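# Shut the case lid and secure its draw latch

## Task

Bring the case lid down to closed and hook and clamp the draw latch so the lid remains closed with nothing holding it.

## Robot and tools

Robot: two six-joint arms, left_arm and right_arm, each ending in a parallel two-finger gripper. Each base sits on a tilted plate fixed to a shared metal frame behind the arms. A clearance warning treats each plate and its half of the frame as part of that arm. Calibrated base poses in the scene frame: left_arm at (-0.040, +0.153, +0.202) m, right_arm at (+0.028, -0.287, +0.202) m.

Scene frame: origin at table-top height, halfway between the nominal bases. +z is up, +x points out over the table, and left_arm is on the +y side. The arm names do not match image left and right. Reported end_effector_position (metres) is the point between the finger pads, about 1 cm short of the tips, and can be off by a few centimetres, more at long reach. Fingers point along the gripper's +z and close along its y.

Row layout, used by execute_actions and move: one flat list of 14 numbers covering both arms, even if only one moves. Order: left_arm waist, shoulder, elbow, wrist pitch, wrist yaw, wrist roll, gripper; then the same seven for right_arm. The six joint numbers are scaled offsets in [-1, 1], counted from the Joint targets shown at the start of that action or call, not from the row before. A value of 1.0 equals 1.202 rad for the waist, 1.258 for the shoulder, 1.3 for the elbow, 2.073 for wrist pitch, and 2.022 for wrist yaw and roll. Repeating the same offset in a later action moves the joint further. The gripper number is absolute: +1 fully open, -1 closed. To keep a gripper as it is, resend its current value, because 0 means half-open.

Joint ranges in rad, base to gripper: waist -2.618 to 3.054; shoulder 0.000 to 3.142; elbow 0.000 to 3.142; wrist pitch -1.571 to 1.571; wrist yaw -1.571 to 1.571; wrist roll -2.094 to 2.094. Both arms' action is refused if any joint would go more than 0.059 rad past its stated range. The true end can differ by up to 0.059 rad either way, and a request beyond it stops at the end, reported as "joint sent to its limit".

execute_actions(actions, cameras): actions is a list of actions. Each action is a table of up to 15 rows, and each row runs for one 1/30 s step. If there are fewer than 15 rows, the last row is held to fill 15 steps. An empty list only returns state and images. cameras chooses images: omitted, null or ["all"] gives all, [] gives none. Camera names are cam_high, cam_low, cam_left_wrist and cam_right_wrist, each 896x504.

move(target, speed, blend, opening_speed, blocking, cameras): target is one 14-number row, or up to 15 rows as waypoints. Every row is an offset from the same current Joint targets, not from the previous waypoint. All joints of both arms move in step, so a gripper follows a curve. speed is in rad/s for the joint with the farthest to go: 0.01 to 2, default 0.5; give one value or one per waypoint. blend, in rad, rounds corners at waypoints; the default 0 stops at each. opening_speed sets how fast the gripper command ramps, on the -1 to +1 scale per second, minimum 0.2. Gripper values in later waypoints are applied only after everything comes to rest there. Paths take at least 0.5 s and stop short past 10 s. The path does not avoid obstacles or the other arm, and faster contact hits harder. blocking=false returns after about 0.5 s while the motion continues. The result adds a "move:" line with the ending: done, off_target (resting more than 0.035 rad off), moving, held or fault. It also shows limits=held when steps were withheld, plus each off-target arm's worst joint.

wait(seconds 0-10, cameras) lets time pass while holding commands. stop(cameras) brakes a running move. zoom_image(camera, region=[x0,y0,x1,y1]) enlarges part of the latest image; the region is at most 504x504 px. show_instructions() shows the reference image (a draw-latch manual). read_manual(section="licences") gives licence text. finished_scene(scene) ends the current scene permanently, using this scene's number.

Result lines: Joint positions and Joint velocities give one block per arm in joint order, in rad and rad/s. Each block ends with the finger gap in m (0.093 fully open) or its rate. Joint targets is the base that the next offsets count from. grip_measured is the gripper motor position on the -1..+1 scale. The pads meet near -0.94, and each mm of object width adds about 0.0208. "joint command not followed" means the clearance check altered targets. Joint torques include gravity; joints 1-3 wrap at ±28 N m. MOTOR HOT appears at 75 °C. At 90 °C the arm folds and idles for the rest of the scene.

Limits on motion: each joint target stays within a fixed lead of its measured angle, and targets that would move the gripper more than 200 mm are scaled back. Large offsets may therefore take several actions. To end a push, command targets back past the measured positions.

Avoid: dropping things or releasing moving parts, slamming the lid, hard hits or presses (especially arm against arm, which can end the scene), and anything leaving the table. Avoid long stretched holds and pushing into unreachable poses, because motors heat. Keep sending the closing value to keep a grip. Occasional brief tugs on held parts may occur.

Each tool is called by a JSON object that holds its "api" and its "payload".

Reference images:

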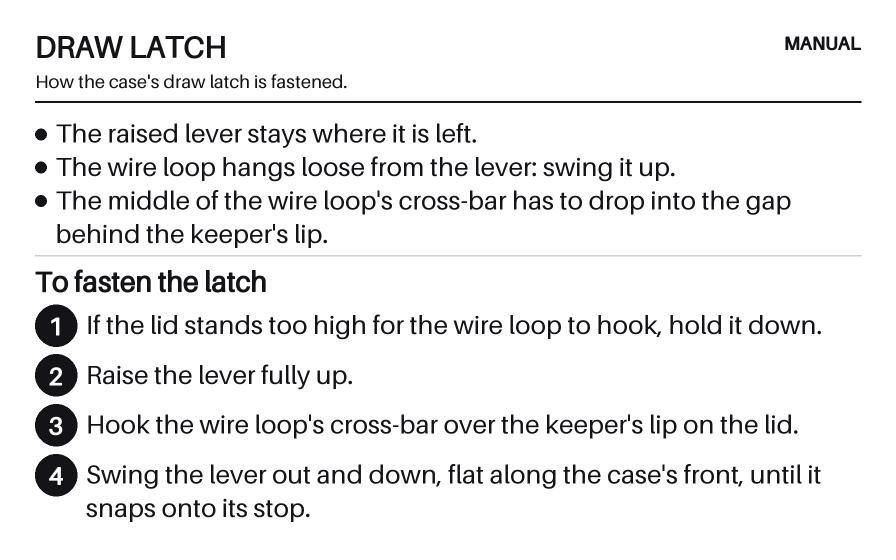

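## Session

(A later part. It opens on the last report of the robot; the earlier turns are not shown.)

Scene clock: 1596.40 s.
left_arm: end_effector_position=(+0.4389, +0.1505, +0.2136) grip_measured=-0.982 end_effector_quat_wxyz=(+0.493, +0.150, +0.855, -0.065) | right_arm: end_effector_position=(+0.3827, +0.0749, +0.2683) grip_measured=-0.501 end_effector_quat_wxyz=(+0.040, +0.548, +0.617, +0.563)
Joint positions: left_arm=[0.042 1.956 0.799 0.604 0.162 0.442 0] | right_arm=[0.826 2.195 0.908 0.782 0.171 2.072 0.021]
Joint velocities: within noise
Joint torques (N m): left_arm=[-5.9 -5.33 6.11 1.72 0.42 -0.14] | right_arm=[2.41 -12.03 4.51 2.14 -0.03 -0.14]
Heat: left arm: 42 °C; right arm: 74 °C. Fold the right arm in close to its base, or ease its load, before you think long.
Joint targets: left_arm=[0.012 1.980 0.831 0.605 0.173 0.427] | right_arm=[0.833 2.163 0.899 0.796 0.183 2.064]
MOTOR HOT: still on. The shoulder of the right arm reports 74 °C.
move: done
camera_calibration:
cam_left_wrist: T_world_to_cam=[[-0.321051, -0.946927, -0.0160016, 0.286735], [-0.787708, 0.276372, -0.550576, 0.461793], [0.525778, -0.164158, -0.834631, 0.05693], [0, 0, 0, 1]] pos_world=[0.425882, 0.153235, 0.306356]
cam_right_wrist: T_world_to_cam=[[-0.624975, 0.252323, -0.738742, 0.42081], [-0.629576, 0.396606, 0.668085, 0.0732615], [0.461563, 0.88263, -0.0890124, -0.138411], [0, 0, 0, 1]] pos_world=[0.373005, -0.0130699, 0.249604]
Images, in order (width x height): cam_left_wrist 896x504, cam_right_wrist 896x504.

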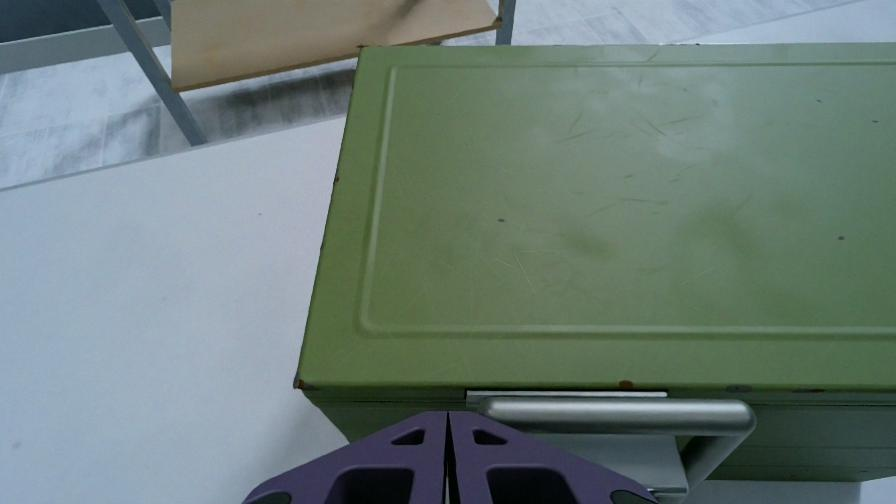

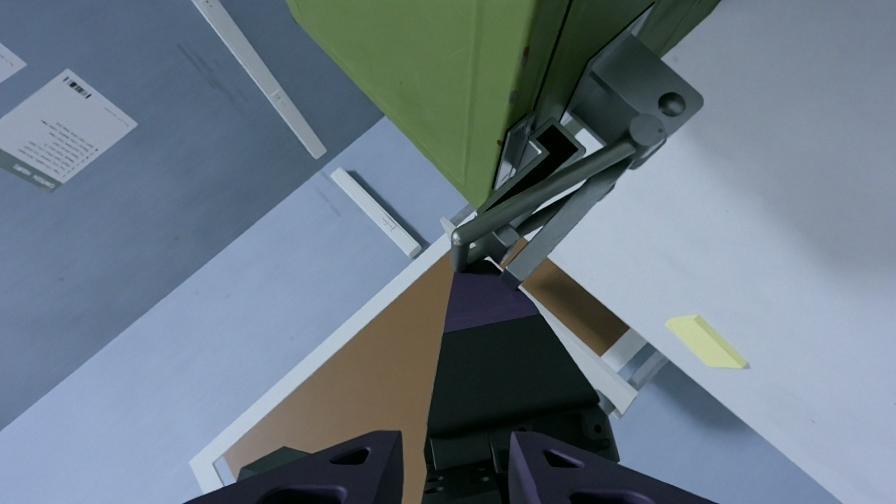

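{"api": "move", "payload": {"target": [0.055,0,0,0,0,0,-1, 0,0,0,0,0,0,-0.5], "speed": 0.3, "cameras": ["cam_left_wrist","cam_right_wrist"]}}

Scene clock: 1609.80 s.
left_arm: end_effector_position=(+0.4404, +0.1631, +0.2077) grip_measured=-0.982 end_effector_quat_wxyz=(+0.489, +0.137, +0.859, -0.060) | right_arm: end_effector_position=(+0.3827, +0.0749, +0.2683) grip_measured=-0.501 end_effector_quat_wxyz=(+0.040, +0.548, +0.617, +0.563)
Joint positions: left_arm=[0.07 1.967 0.807 0.604 0.162 0.438 0] | right_arm=[0.826 2.195 0.908 0.782 0.171 2.072 0.021]
Joint velocities: within noise
Joint torques (N m): left_arm=[-2.11 -6.45 5.39 1.73 0.43 -0.1] | right_arm=[2.54 -12.18 4.63 2.19 -0.05 -0.17]
Heat: left arm: 42 °C; right arm: 72 °C. Fold the right arm in close to its base, or ease its load, before you think long.
Joint targets: left_arm=[0.078 1.980 0.831 0.605 0.173 0.427] | right_arm=[0.833 2.163 0.899 0.796 0.183 2.064]
MOTOR HOT: still on. The shoulder of the right arm reports 72 °C.
move: done
camera_calibration:
cam_left_wrist: T_world_to_cam=[[-0.293997, -0.955748, -0.0105643, 0.287445], [-0.801721, 0.252604, -0.541696, 0.464443], [0.520393, -0.150787, -0.840508, 0.0547198], [0, 0, 0, 1]] pos_world=[0.428386, 0.165656, 0.300616]
cam_right_wrist: T_world_to_cam=[[-0.624975, 0.252323, -0.738742, 0.42081], [-0.629576, 0.396606, 0.668085, 0.0732615], [0.461563, 0.88263, -0.0890124, -0.138411], [0, 0, 0, 1]] pos_world=[0.373005, -0.0130699, 0.249604]
Images, in order (width x height): cam_left_wrist 896x504, cam_right_wrist 896x504.

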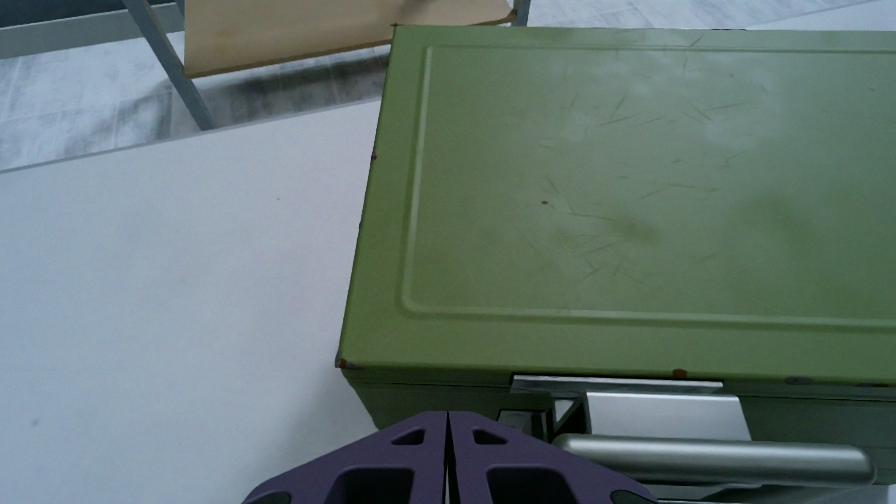

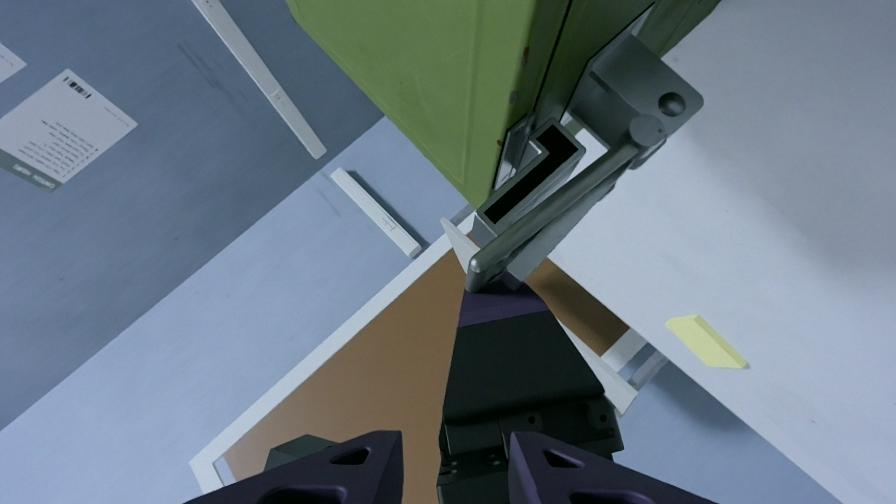

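{"api": "move", "payload": {"target": [0,0,0,0,0,0,-1, 0.0,0.0,0.0,0,0,-0.996,-1], "speed": 1.2, "cameras": ["cam_left_wrist","cam_right_wrist"]}}

Scene clock: 1649.80 s.
left_arm: end_effector_position=(+0.4404, +0.1631, +0.2077) grip_measured=-0.982 end_effector_quat_wxyz=(+0.489, +0.137, +0.860, -0.060) | right_arm: end_effector_position=(+0.3827, +0.0749, +0.2683) grip_measured=-0.972 end_effector_quat_wxyz=(+0.497, -0.229, +0.793, +0.268)
Joint positions: left_arm=[0.07 1.967 0.807 0.604 0.162 0.438 0] | right_arm=[0.826 2.195 0.908 0.782 0.171 0.059 0]
Joint velocities: within noise
Joint torques (N m): left_arm=[-2.11 -6.41 5.41 1.72 0.43 -0.11] | right_arm=[2.4 -12.36 4.66 2.2 -0.06 -0.13]
Heat: left arm: 43 °C; right arm: 70 °C.
Joint targets: left_arm=[0.078 1.980 0.831 0.605 0.173 0.427] | right_arm=[0.833 2.163 0.899 0.796 0.183 0.050]
MOTOR HOT: cleared for the motors of the right arm.
move: done
camera_calibration:
cam_left_wrist: T_world_to_cam=[[-0.29381, -0.955809, -0.0102374, 0.287305], [-0.80182, 0.252276, -0.541703, 0.464542], [0.520347, -0.150949, -0.840508, 0.0547664], [0, 0, 0, 1]] pos_world=[0.428394, 0.165683, 0.300616]
cam_right_wrist: T_world_to_cam=[[0.634644, -0.743068, -0.212315, -0.127949], [-0.63767, -0.348312, -0.687063, 0.495814], [0.436583, 0.571427, -0.694886, 0.0570464], [0, 0, 0, 1]] pos_world=[0.372462, 0.0450255, 0.353131]
Images, in order (width x height): cam_left_wrist 896x504, cam_right_wrist 896x504.

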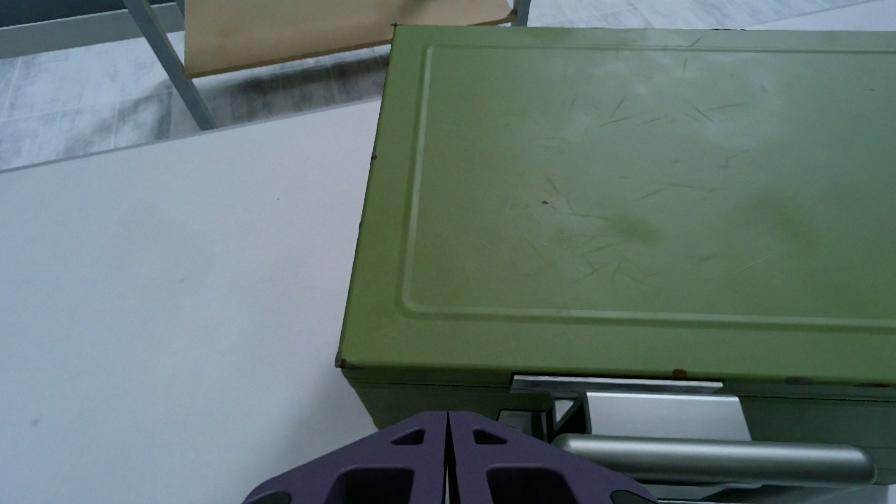

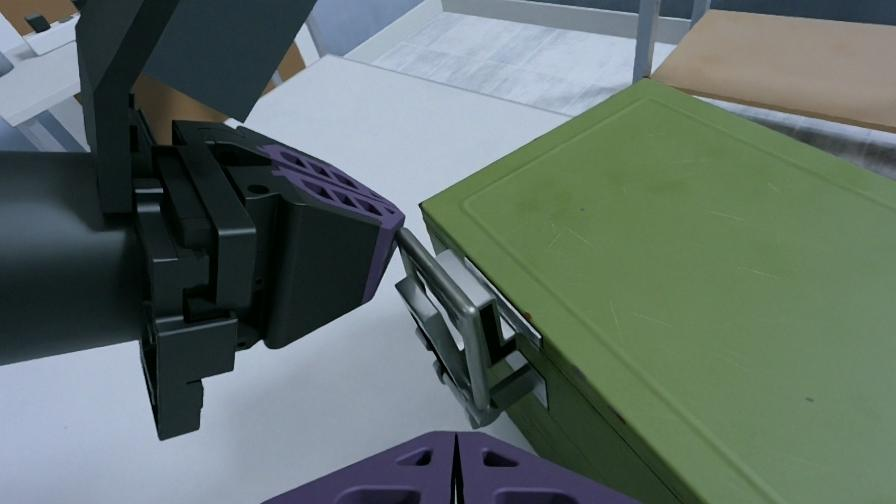

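{"api": "move", "payload": {"target": [0,0,0,0,0,0,-1, 0.0120,0.165,0.160,-0.0065,0.007,-0.05,-1], "speed": 0.4, "cameras": ["cam_left_wrist","cam_right_wrist"]}}

Scene clock: 1657.50 s.
left_arm: end_effector_position=(+0.4404, +0.1631, +0.2077) grip_measured=-0.982 end_effector_quat_wxyz=(+0.489, +0.137, +0.860, -0.060) | right_arm: end_effector_position=(+0.4018, +0.1115, +0.2515) grip_measured=-0.973 end_effector_quat_wxyz=(+0.516, -0.268, +0.777, +0.242)
Joint positions: left_arm=[0.07 1.967 0.807 0.604 0.162 0.438 0] | right_arm=[0.839 2.36 1.084 0.782 0.184 -0.042 0]
Joint velocities: within noise
Joint torques (N m): left_arm=[-2.1 -6.42 5.38 1.72 0.43 -0.1] | right_arm=[2.84 -9.73 7.38 2.11 -0.07 -0.12]
Heat: left arm: 44 °C; right arm: 70 °C.
Joint targets: left_arm=[0.078 1.980 0.831 0.605 0.173 0.427] | right_arm=[0.848 2.371 1.107 0.783 0.197 -0.051]
move: done
camera_calibration:
cam_left_wrist: T_world_to_cam=[[-0.29381, -0.955809, -0.0102374, 0.287305], [-0.80182, 0.252276, -0.541703, 0.464542], [0.520347, -0.150949, -0.840508, 0.0547664], [0, 0, 0, 1]] pos_world=[0.428394, 0.165683, 0.300616]
cam_right_wrist: T_world_to_cam=[[0.67273, -0.730915, -0.114878, -0.157648], [-0.570045, -0.413037, -0.710245, 0.495028], [0.47168, 0.543289, -0.694517, 0.00509304], [0, 0, 0, 1]] pos_world=[0.385841, 0.0864704, 0.337018]
Images, in order (width x height): cam_left_wrist 896x504, cam_right_wrist 896x504.

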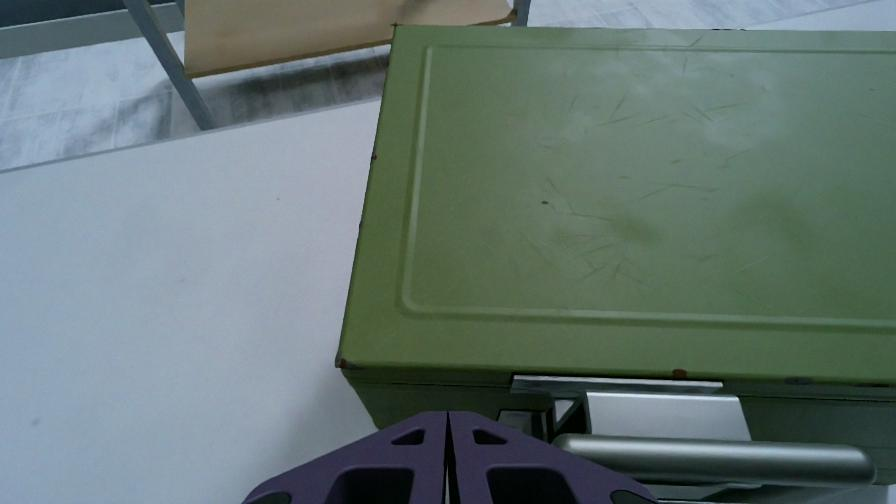

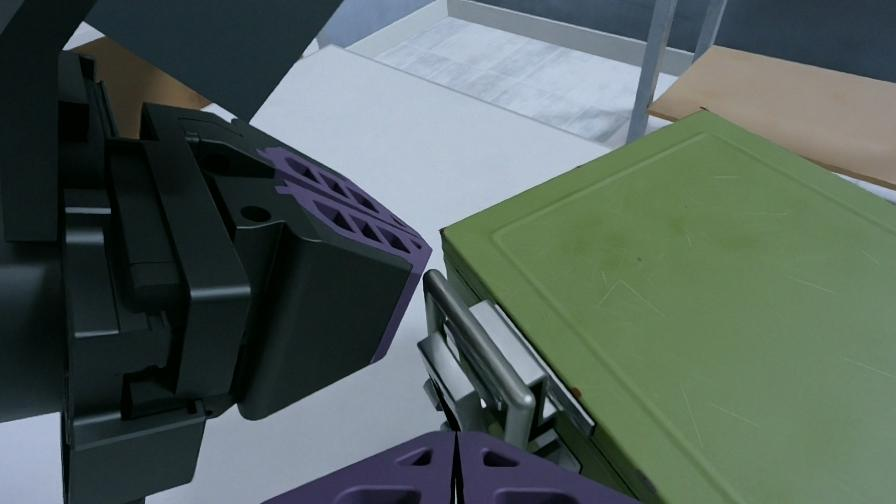

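{"api": "move", "payload": {"target": [0,0,0,0,0,0,-1, -0.001,0.0821,0.053,0.015,0,0,-1], "speed": 0.2, "cameras": ["cam_left_wrist","cam_right_wrist"]}}

Scene clock: 1672.27 s.
left_arm: end_effector_position=(+0.4404, +0.1631, +0.2077) grip_measured=-0.982 end_effector_quat_wxyz=(+0.489, +0.137, +0.860, -0.060) | right_arm: end_effector_position=(+0.4056, +0.1245, +0.2253) grip_measured=-0.973 end_effector_quat_wxyz=(+0.509, -0.272, +0.781, +0.238)
Joint positions: left_arm=[0.07 1.967 0.807 0.604 0.162 0.438 0] | right_arm=[0.839 2.462 1.151 0.797 0.185 -0.042 0]
Joint velocities: within noise
Joint torques (N m): left_arm=[-2.11 -6.43 5.39 1.73 0.43 -0.1] | right_arm=[2.5 -9.87 7.31 2.17 -0.06 -0.15]
Heat: left arm: 44 °C; right arm: 64 °C.
Joint targets: left_arm=[0.078 1.980 0.831 0.605 0.173 0.427] | right_arm=[0.846 2.474 1.176 0.814 0.197 -0.051]
move: done
camera_calibration:
cam_left_wrist: T_world_to_cam=[[-0.29381, -0.955809, -0.0102374, 0.287305], [-0.80182, 0.252276, -0.541703, 0.464542], [0.520347, -0.150949, -0.840508, 0.0547664], [0, 0, 0, 1]] pos_world=[0.428394, 0.165683, 0.300616]
cam_right_wrist: T_world_to_cam=[[0.674012, -0.73033, -0.11102, -0.155131], [-0.576695, -0.426281, -0.696927, 0.485271], [0.461661, 0.533762, -0.708496, -0.0135401], [0, 0, 0, 1]] pos_world=[0.390664, 0.100792, 0.311383]
Images, in order (width x height): cam_left_wrist 896x504, cam_right_wrist 896x504.

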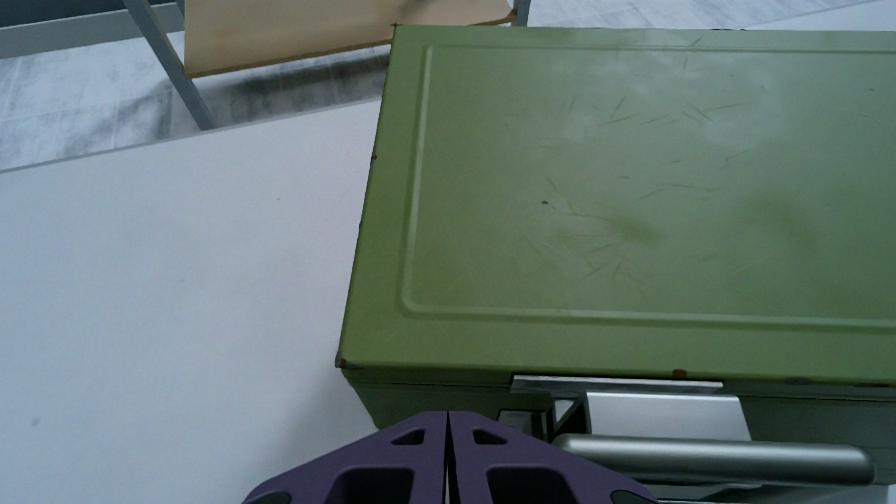

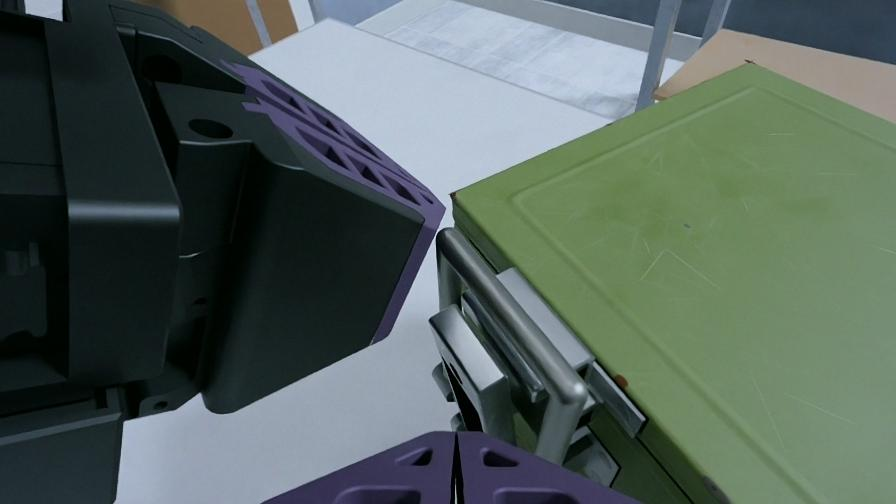

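{"api": "move", "payload": {"target": [0,0,0,0,0,0,-1, -0.0271,0.0036,0.0195,-0.0089,-0.0143,0,-1], "speed": 0.1, "cameras": ["cam_left_wrist","cam_right_wrist"]}}

Scene clock: 1695.57 s.
left_arm: end_effector_position=(+0.4404, +0.1631, +0.2077) grip_measured=-0.982 end_effector_quat_wxyz=(+0.489, +0.137, +0.860, -0.060) | right_arm: end_effector_position=(+0.4195, +0.1225, +0.2338) grip_measured=-0.973 end_effector_quat_wxyz=(+0.519, -0.260, +0.778, +0.240)
Joint positions: left_arm=[0.07 1.967 0.807 0.604 0.162 0.438 0] | right_arm=[0.82 2.462 1.179 0.797 0.181 -0.042 0]
Joint velocities: within noise
Joint torques (N m): left_arm=[-2.1 -6.42 5.39 1.73 0.43 -0.1] | right_arm=[1.62 -9.81 7.09 2.08 -0.34 -0.12]
Heat: left arm: 43 °C; right arm: 61 °C.
Joint targets: left_arm=[0.078 1.980 0.831 0.605 0.173 0.427] | right_arm=[0.814 2.478 1.202 0.796 0.168 -0.051]
move: done
camera_calibration:
cam_left_wrist: T_world_to_cam=[[-0.29381, -0.955809, -0.0102374, 0.287305], [-0.80182, 0.252276, -0.541703, 0.464542], [0.520347, -0.150949, -0.840508, 0.0547664], [0, 0, 0, 1]] pos_world=[0.428394, 0.165683, 0.300616]
cam_right_wrist: T_world_to_cam=[[0.660218, -0.741602, -0.118908, -0.15598], [-0.576431, -0.398817, -0.713212, 0.498695], [0.481497, 0.539418, -0.690789, -0.0260746], [0, 0, 0, 1]] pos_world=[0.402999, 0.0972779, 0.319116]
Images, in order (width x height): cam_left_wrist 896x504, cam_right_wrist 896x504.

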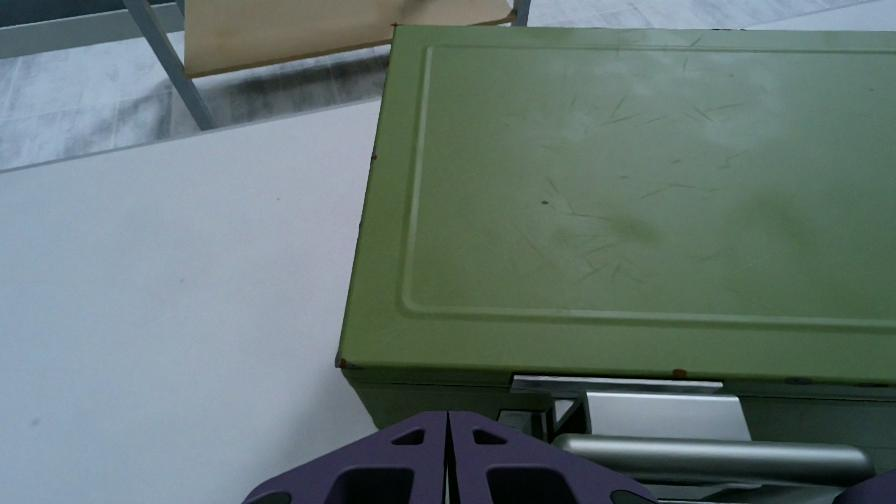

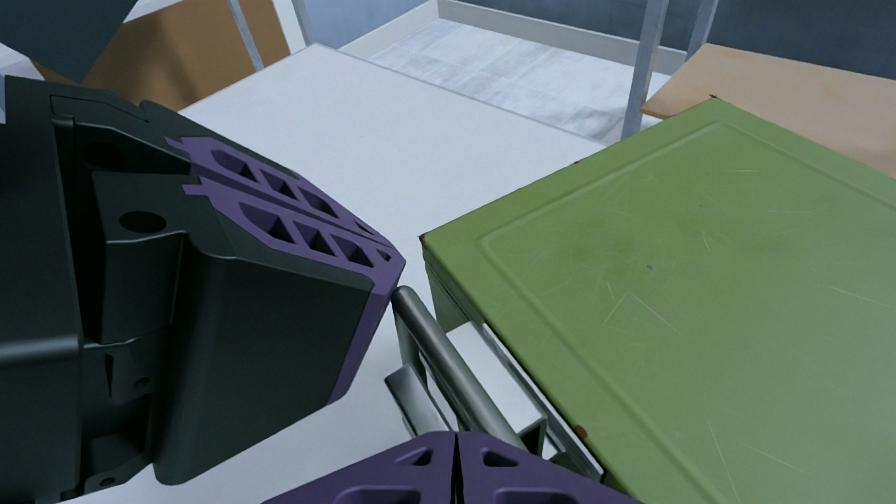

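{"api": "move", "payload": {"target": [[0,0,0,0,0,0,-1, 0.0220,0.0,-0.0170,0.0089,0.0120,0,-1],[0,0,0,0,0,0,-1, 0.0092,0.0209,-0.0066,0.0079,0.0049,0,-1]], "speed": 0.15, "cameras": ["cam_left_wrist","cam_right_wrist"]}}

Scene clock: 1708.93 s.
left_arm: end_effector_position=(+0.4404, +0.1631, +0.2077) grip_measured=-0.982 end_effector_quat_wxyz=(+0.489, +0.137, +0.860, -0.060) | right_arm: end_effector_position=(+0.4113, +0.1266, +0.2180) grip_measured=-0.973 end_effector_quat_wxyz=(+0.508, -0.270, +0.783, +0.238)
Joint positions: left_arm=[0.07 1.967 0.807 0.604 0.162 0.438 0] | right_arm=[0.83 2.494 1.179 0.802 0.18 -0.043 0]
Joint velocities: within noise
Joint torques (N m): left_arm=[-2.09 -6.43 5.37 1.72 0.43 -0.11] | right_arm=[1.94 -10.39 6.17 2.17 -0.21 -0.12]
Heat: left arm: 43 °C; right arm: 60 °C.
Joint targets: left_arm=[0.078 1.980 0.831 0.605 0.173 0.427] | right_arm=[0.825 2.505 1.193 0.812 0.178 -0.051]
move: done
camera_calibration:
cam_left_wrist: T_world_to_cam=[[-0.29381, -0.955809, -0.0102374, 0.287305], [-0.80182, 0.252276, -0.541703, 0.464542], [0.520347, -0.150949, -0.840508, 0.0547664], [0, 0, 0, 1]] pos_world=[0.428394, 0.165683, 0.300616]
cam_right_wrist: T_world_to_cam=[[0.67035, -0.733272, -0.113768, -0.155751], [-0.580483, -0.422692, -0.695968, 0.485279], [0.462245, 0.532582, -0.709003, -0.022471], [0, 0, 0, 1]] pos_world=[0.396491, 0.102883, 0.304087]
Images, in order (width x height): cam_left_wrist 896x504, cam_right_wrist 896x504.

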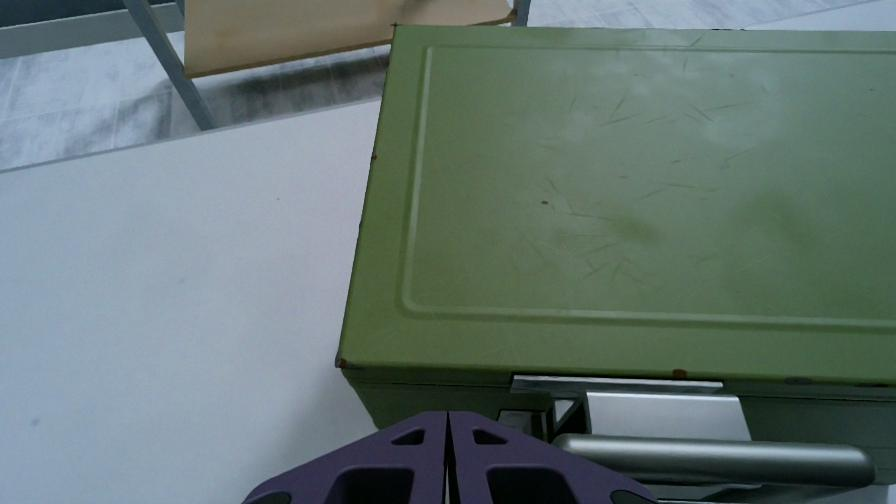

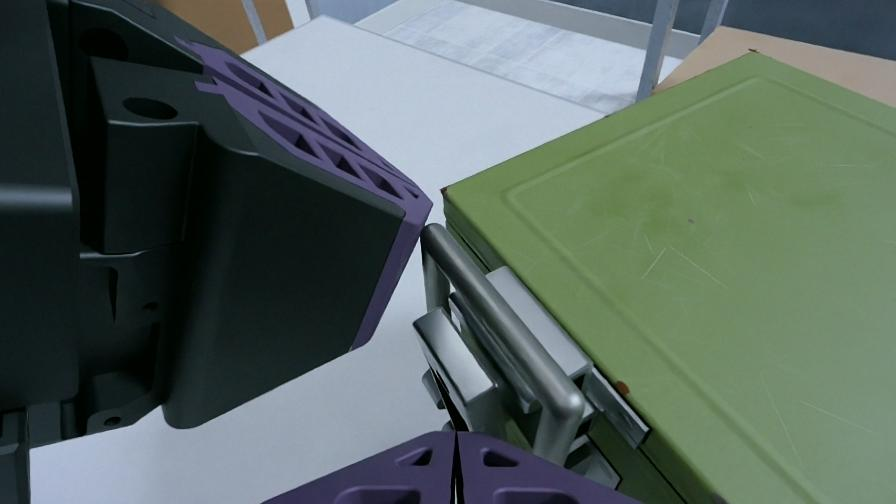

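{"api": "move", "payload": {"target": [0,0,0,0,0,0,-1, -0.0245,-0.0039,0.0049,-0.0035,-0.0127,0,-1], "speed": 0.1, "cameras": ["cam_left_wrist","cam_right_wrist"]}}

Scene clock: 1731.10 s.
left_arm: end_effector_position=(+0.4404, +0.1631, +0.2077) grip_measured=-0.982 end_effector_quat_wxyz=(+0.489, +0.137, +0.860, -0.060) | right_arm: end_effector_position=(+0.4203, +0.1186, +0.2152) grip_measured=-0.973 end_effector_quat_wxyz=(+0.507, -0.263, +0.786, +0.238)
Joint positions: left_arm=[0.07 1.967 0.807 0.604 0.162 0.438 0] | right_arm=[0.803 2.494 1.179 0.802 0.165 -0.043 0]
Joint velocities: within noise
Joint torques (N m): left_arm=[-2.06 -6.45 5.35 1.73 0.43 -0.1] | right_arm=[1.57 -10.85 6.64 2.09 -0.27 -0.11]
Heat: left arm: 43 °C; right arm: 59 °C.
Joint targets: left_arm=[0.078 1.980 0.831 0.605 0.173 0.427] | right_arm=[0.795 2.500 1.199 0.804 0.152 -0.051]
move: done
camera_calibration:
cam_left_wrist: T_world_to_cam=[[-0.29381, -0.955809, -0.0102374, 0.287305], [-0.80182, 0.252276, -0.541703, 0.464542], [0.520347, -0.150949, -0.840508, 0.0547664], [0, 0, 0, 1]] pos_world=[0.428394, 0.165683, 0.300616]
cam_right_wrist: T_world_to_cam=[[0.660842, -0.740391, -0.122919, -0.161155], [-0.591459, -0.412931, -0.692577, 0.487896], [0.462021, 0.530386, -0.710793, -0.0235976], [0, 0, 0, 1]] pos_world=[0.405972, 0.0946659, 0.301324]
Images, in order (width x height): cam_left_wrist 896x504, cam_right_wrist 896x504.

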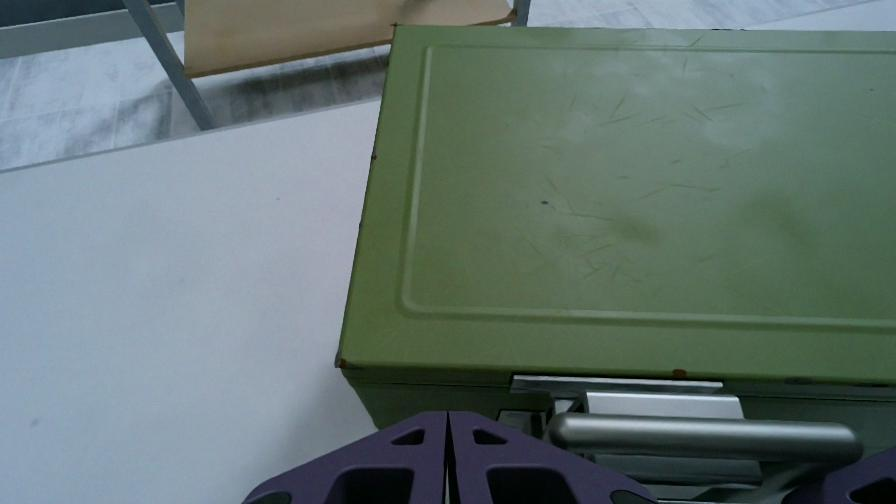

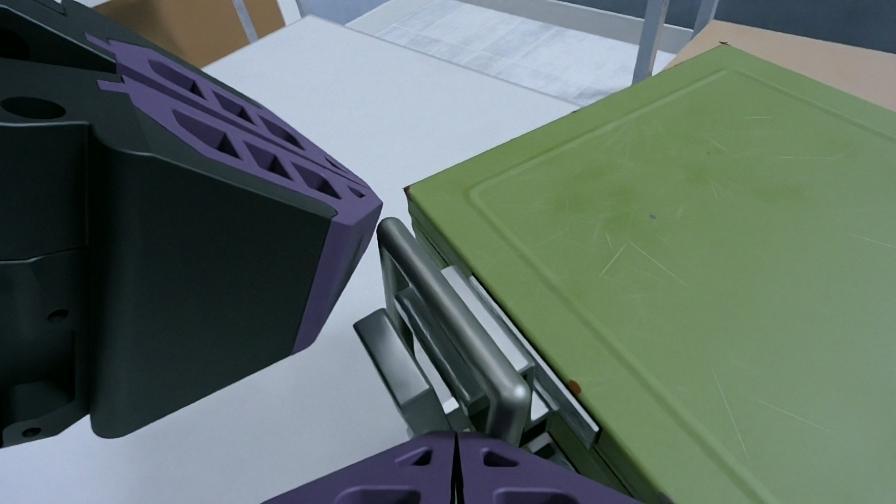

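{"api": "move", "payload": {"target": [0,0,0,0,0,0,-1, -0.0235,0.0056,0.0243,-0.0104,-0.0122,0,-1], "speed": 0.1, "cameras": ["cam_left_wrist","cam_right_wrist"]}}

Scene clock: 1738.67 s.
left_arm: end_effector_position=(+0.4404, +0.1631, +0.2077) grip_measured=-0.982 end_effector_quat_wxyz=(+0.489, +0.137, +0.860, -0.060) | right_arm: end_effector_position=(+0.4358, +0.1152, +0.2224) grip_measured=-0.973 end_effector_quat_wxyz=(+0.514, -0.253, +0.783, +0.244)
Joint positions: left_arm=[0.07 1.967 0.807 0.604 0.162 0.438 0] | right_arm=[0.775 2.494 1.209 0.797 0.14 -0.043 0]
Joint velocities: within noise
Joint torques (N m): left_arm=[-2.11 -6.41 5.35 1.73 0.43 -0.09] | right_arm=[1.66 -10.02 7.15 1.96 -0.29 -0.1]
Heat: left arm: 43 °C; right arm: 58 °C.
Joint targets: left_arm=[0.078 1.980 0.831 0.605 0.173 0.427] | right_arm=[0.767 2.507 1.231 0.783 0.128 -0.051]
move: done
camera_calibration:
cam_left_wrist: T_world_to_cam=[[-0.29381, -0.955809, -0.0102374, 0.287305], [-0.80182, 0.252276, -0.541703, 0.464542], [0.520347, -0.150949, -0.840508, 0.0547664], [0, 0, 0, 1]] pos_world=[0.428394, 0.165683, 0.300616]
cam_right_wrist: T_world_to_cam=[[0.653908, -0.743862, -0.138107, -0.166278], [-0.591478, -0.388803, -0.706389, 0.500966], [0.47176, 0.543601, -0.69422, -0.0333593], [0, 0, 0, 1]] pos_world=[0.420779, 0.0892227, 0.307754]
Images, in order (width x height): cam_left_wrist 896x504, cam_right_wrist 896x504.

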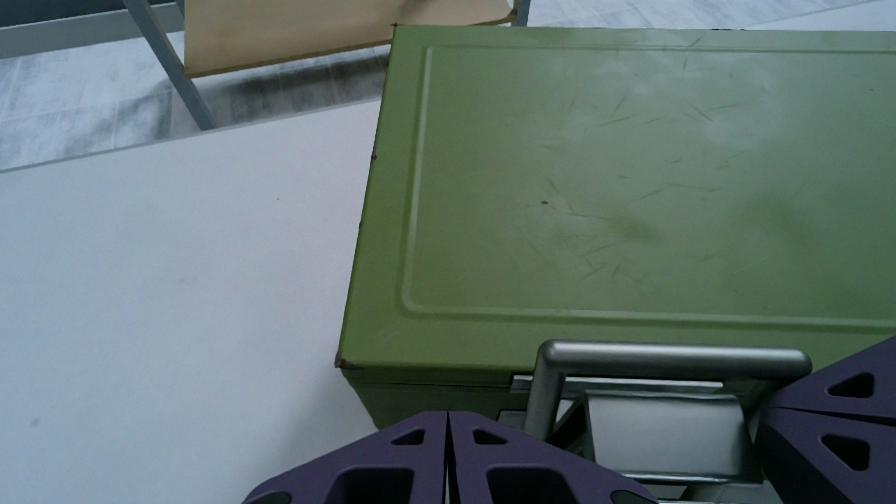

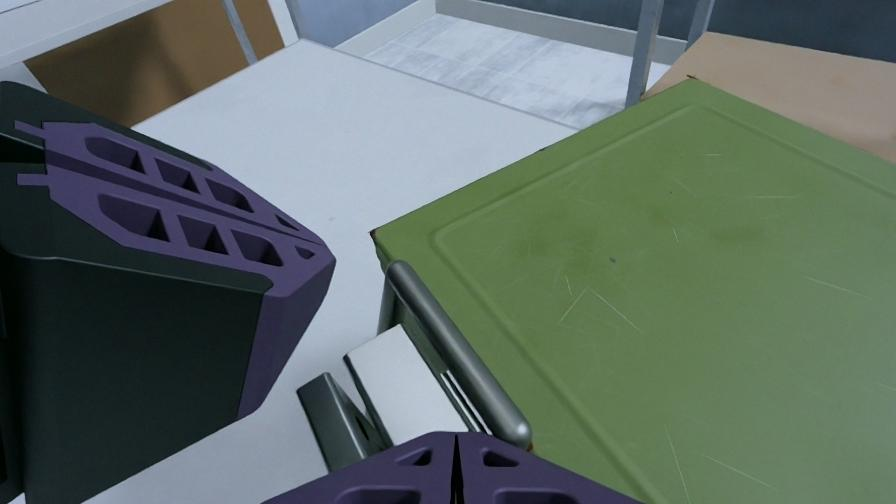

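{"api": "move", "payload": {"target": [[0.09,-0.13,-0.15,0.04,0.0,0.0,-1, 0.0449,-0.1256,-0.1769,0.0309,0.0223,0,-1],[-0.1963,-0.461,0.053,-0.509,-0.1667,-0.096,-1, 0.0449,-0.1256,-0.1769,0.0309,0.0223,0,-1]], "speed": [0.35,0.9]}}

Scene clock: 1747.97 s.
left_arm: end_effector_position=(+0.3158, +0.1483, +0.2851) grip_measured=-0.982 end_effector_quat_wxyz=(+0.276, +0.132, +0.951, -0.039) | right_arm: end_effector_position=(+0.3920, +0.0944, +0.2202) grip_measured=-0.973 end_effector_quat_wxyz=(+0.495, -0.274, +0.790, +0.237)
Joint positions: left_arm=[-0.147 1.424 0.872 -0.445 -0.149 0.244 0] | right_arm=[0.814 2.383 1.008 0.831 0.161 -0.043 0]
Joint velocities: within noise
Joint torques (N m): left_arm=[-3.06 -6.61 7.2 1.26 -0.02 -0.11] | right_arm=[2.47 -13.27 4.3 2.21 -0.09 -0.11]
Heat: left arm: 43 °C; right arm: 59 °C.
Joint targets: left_arm=[-0.158 1.400 0.899 -0.450 -0.164 0.233] | right_arm=[0.821 2.349 1.001 0.847 0.173 -0.051]
move: done
camera_calibration:
cam_left_wrist: T_world_to_cam=[[-0.26344, -0.964465, 0.0201463, 0.220318], [-0.959604, 0.259859, -0.107857, 0.335314], [0.098789, -0.0477463, -0.993962, 0.343961], [0, 0, 0, 1]] pos_world=[0.345829, 0.141778, 0.373611]
cam_right_wrist: T_world_to_cam=[[0.673767, -0.729259, -0.11925, -0.166721], [-0.594535, -0.439154, -0.673551, 0.464129], [0.438824, 0.524715, -0.729457, 0.0195185], [0, 0, 0, 1]] pos_world=[0.379707, 0.072, 0.306971]

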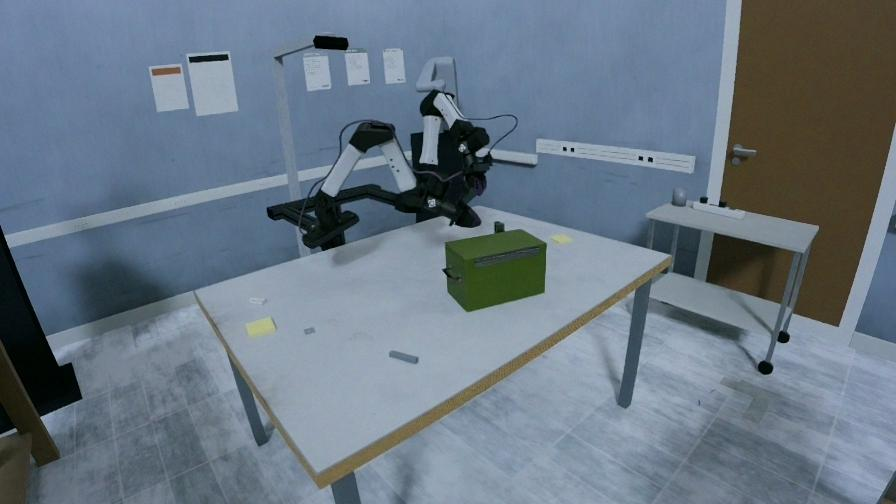

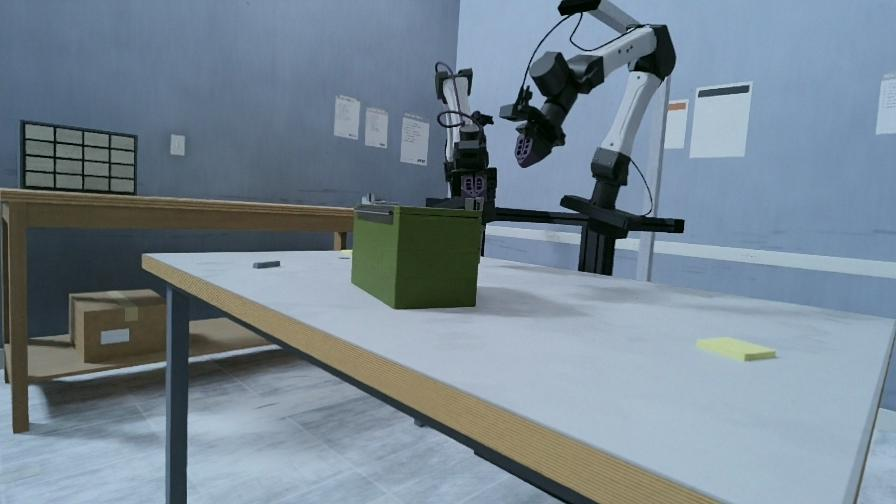

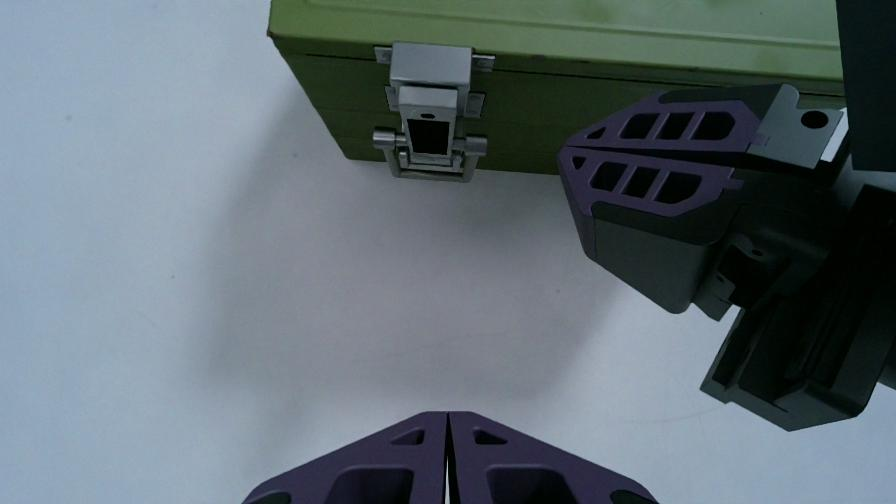

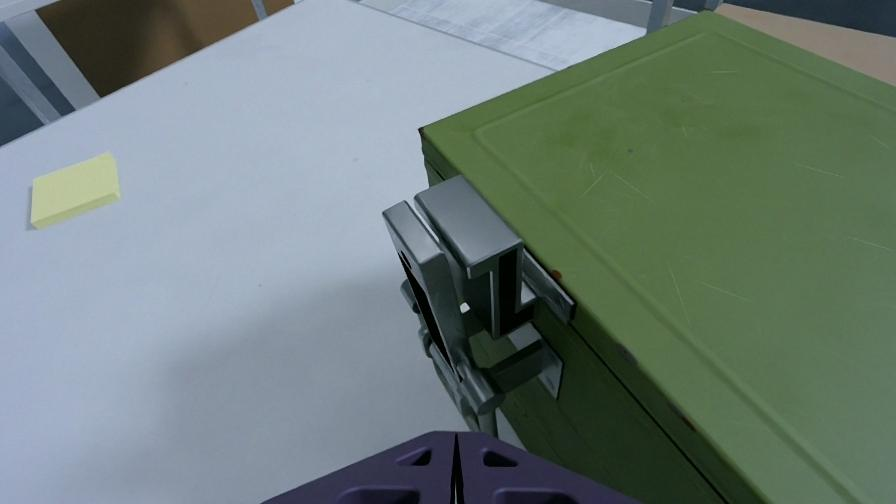

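{"api": "move", "payload": {"target": [[0,0,0,0,0,0,-1, -0.0616,0.3116,0.0854,0.1298,-0.0307,-0.0663,-0.566],[0,0,0,0,0,0,-1, -0.0774,0.4126,0.2615,0.0815,-0.0396,-0.0687,-0.566]], "speed": [0.5,0.25], "cameras": ["cam_left_wrist","cam_right_wrist"]}}

Scene clock: 1874.87 s.
left_arm: end_effector_position=(+0.3156, +0.1484, +0.2849) grip_measured=-0.982 end_effector_quat_wxyz=(+0.275, +0.132, +0.951, -0.039) | right_arm: end_effector_position=(+0.4296, +0.1216, +0.1093) grip_measured=-0.568 end_effector_quat_wxyz=(+0.522, -0.303, +0.769, +0.212)
Joint positions: left_arm=[-0.147 1.424 0.872 -0.446 -0.15 0.244 0] | right_arm=[0.737 2.853 1.322 1.029 0.105 -0.181 0.018]
Joint velocities: within noise
Joint torques (N m): left_arm=[-3.02 -6.63 7.19 1.25 -0.02 -0.1] | right_arm=[1.8 -10.71 5.56 1.95 -0.31 -0.13]
Heat: left arm: 44 °C; right arm: 63 °C.
Joint targets: left_arm=[-0.158 1.400 0.899 -0.450 -0.164 0.232] | right_arm=[0.728 2.868 1.341 1.016 0.092 -0.190]
move: done
camera_calibration:
cam_left_wrist: T_world_to_cam=[[-0.262693, -0.964671, 0.0200566, 0.220202], [-0.959929, 0.259186, -0.106582, 0.334886], [0.097618, -0.0472513, -0.994102, 0.344166], [0, 0, 0, 1]] pos_world=[0.345715, 0.141887, 0.373413]
cam_right_wrist: T_world_to_cam=[[0.694796, -0.718722, -0.0264146, -0.205872], [-0.523206, -0.479907, -0.704234, 0.401377], [0.493472, 0.503119, -0.709476, -0.115086], [0, 0, 0, 1]] pos_world=[0.409833, 0.102561, 0.195574]
Images, in order (width x height): cam_left_wrist 896x504, cam_right_wrist 896x504.

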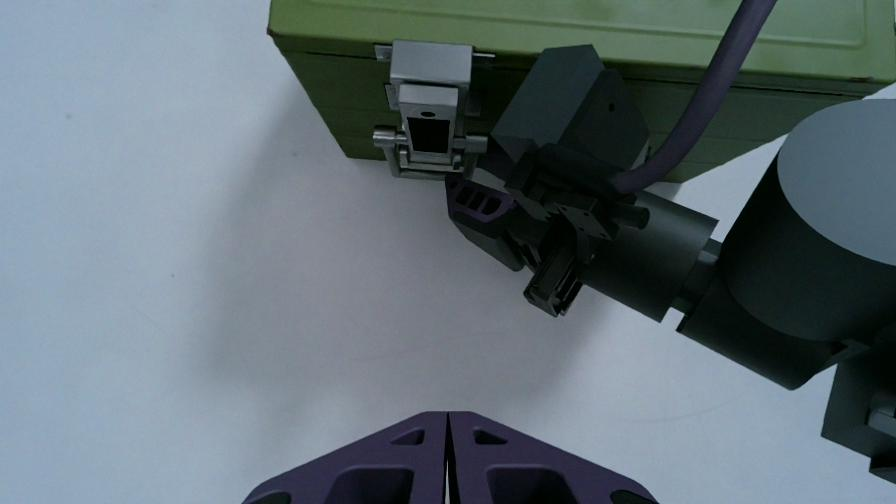

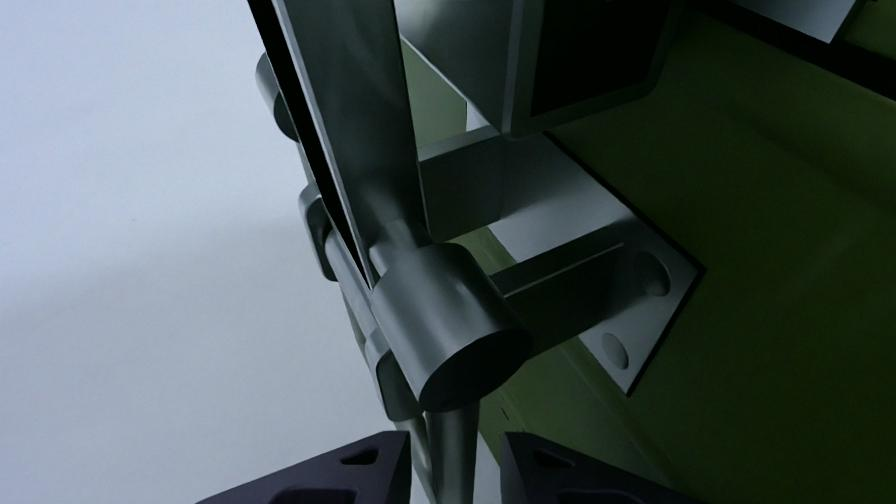

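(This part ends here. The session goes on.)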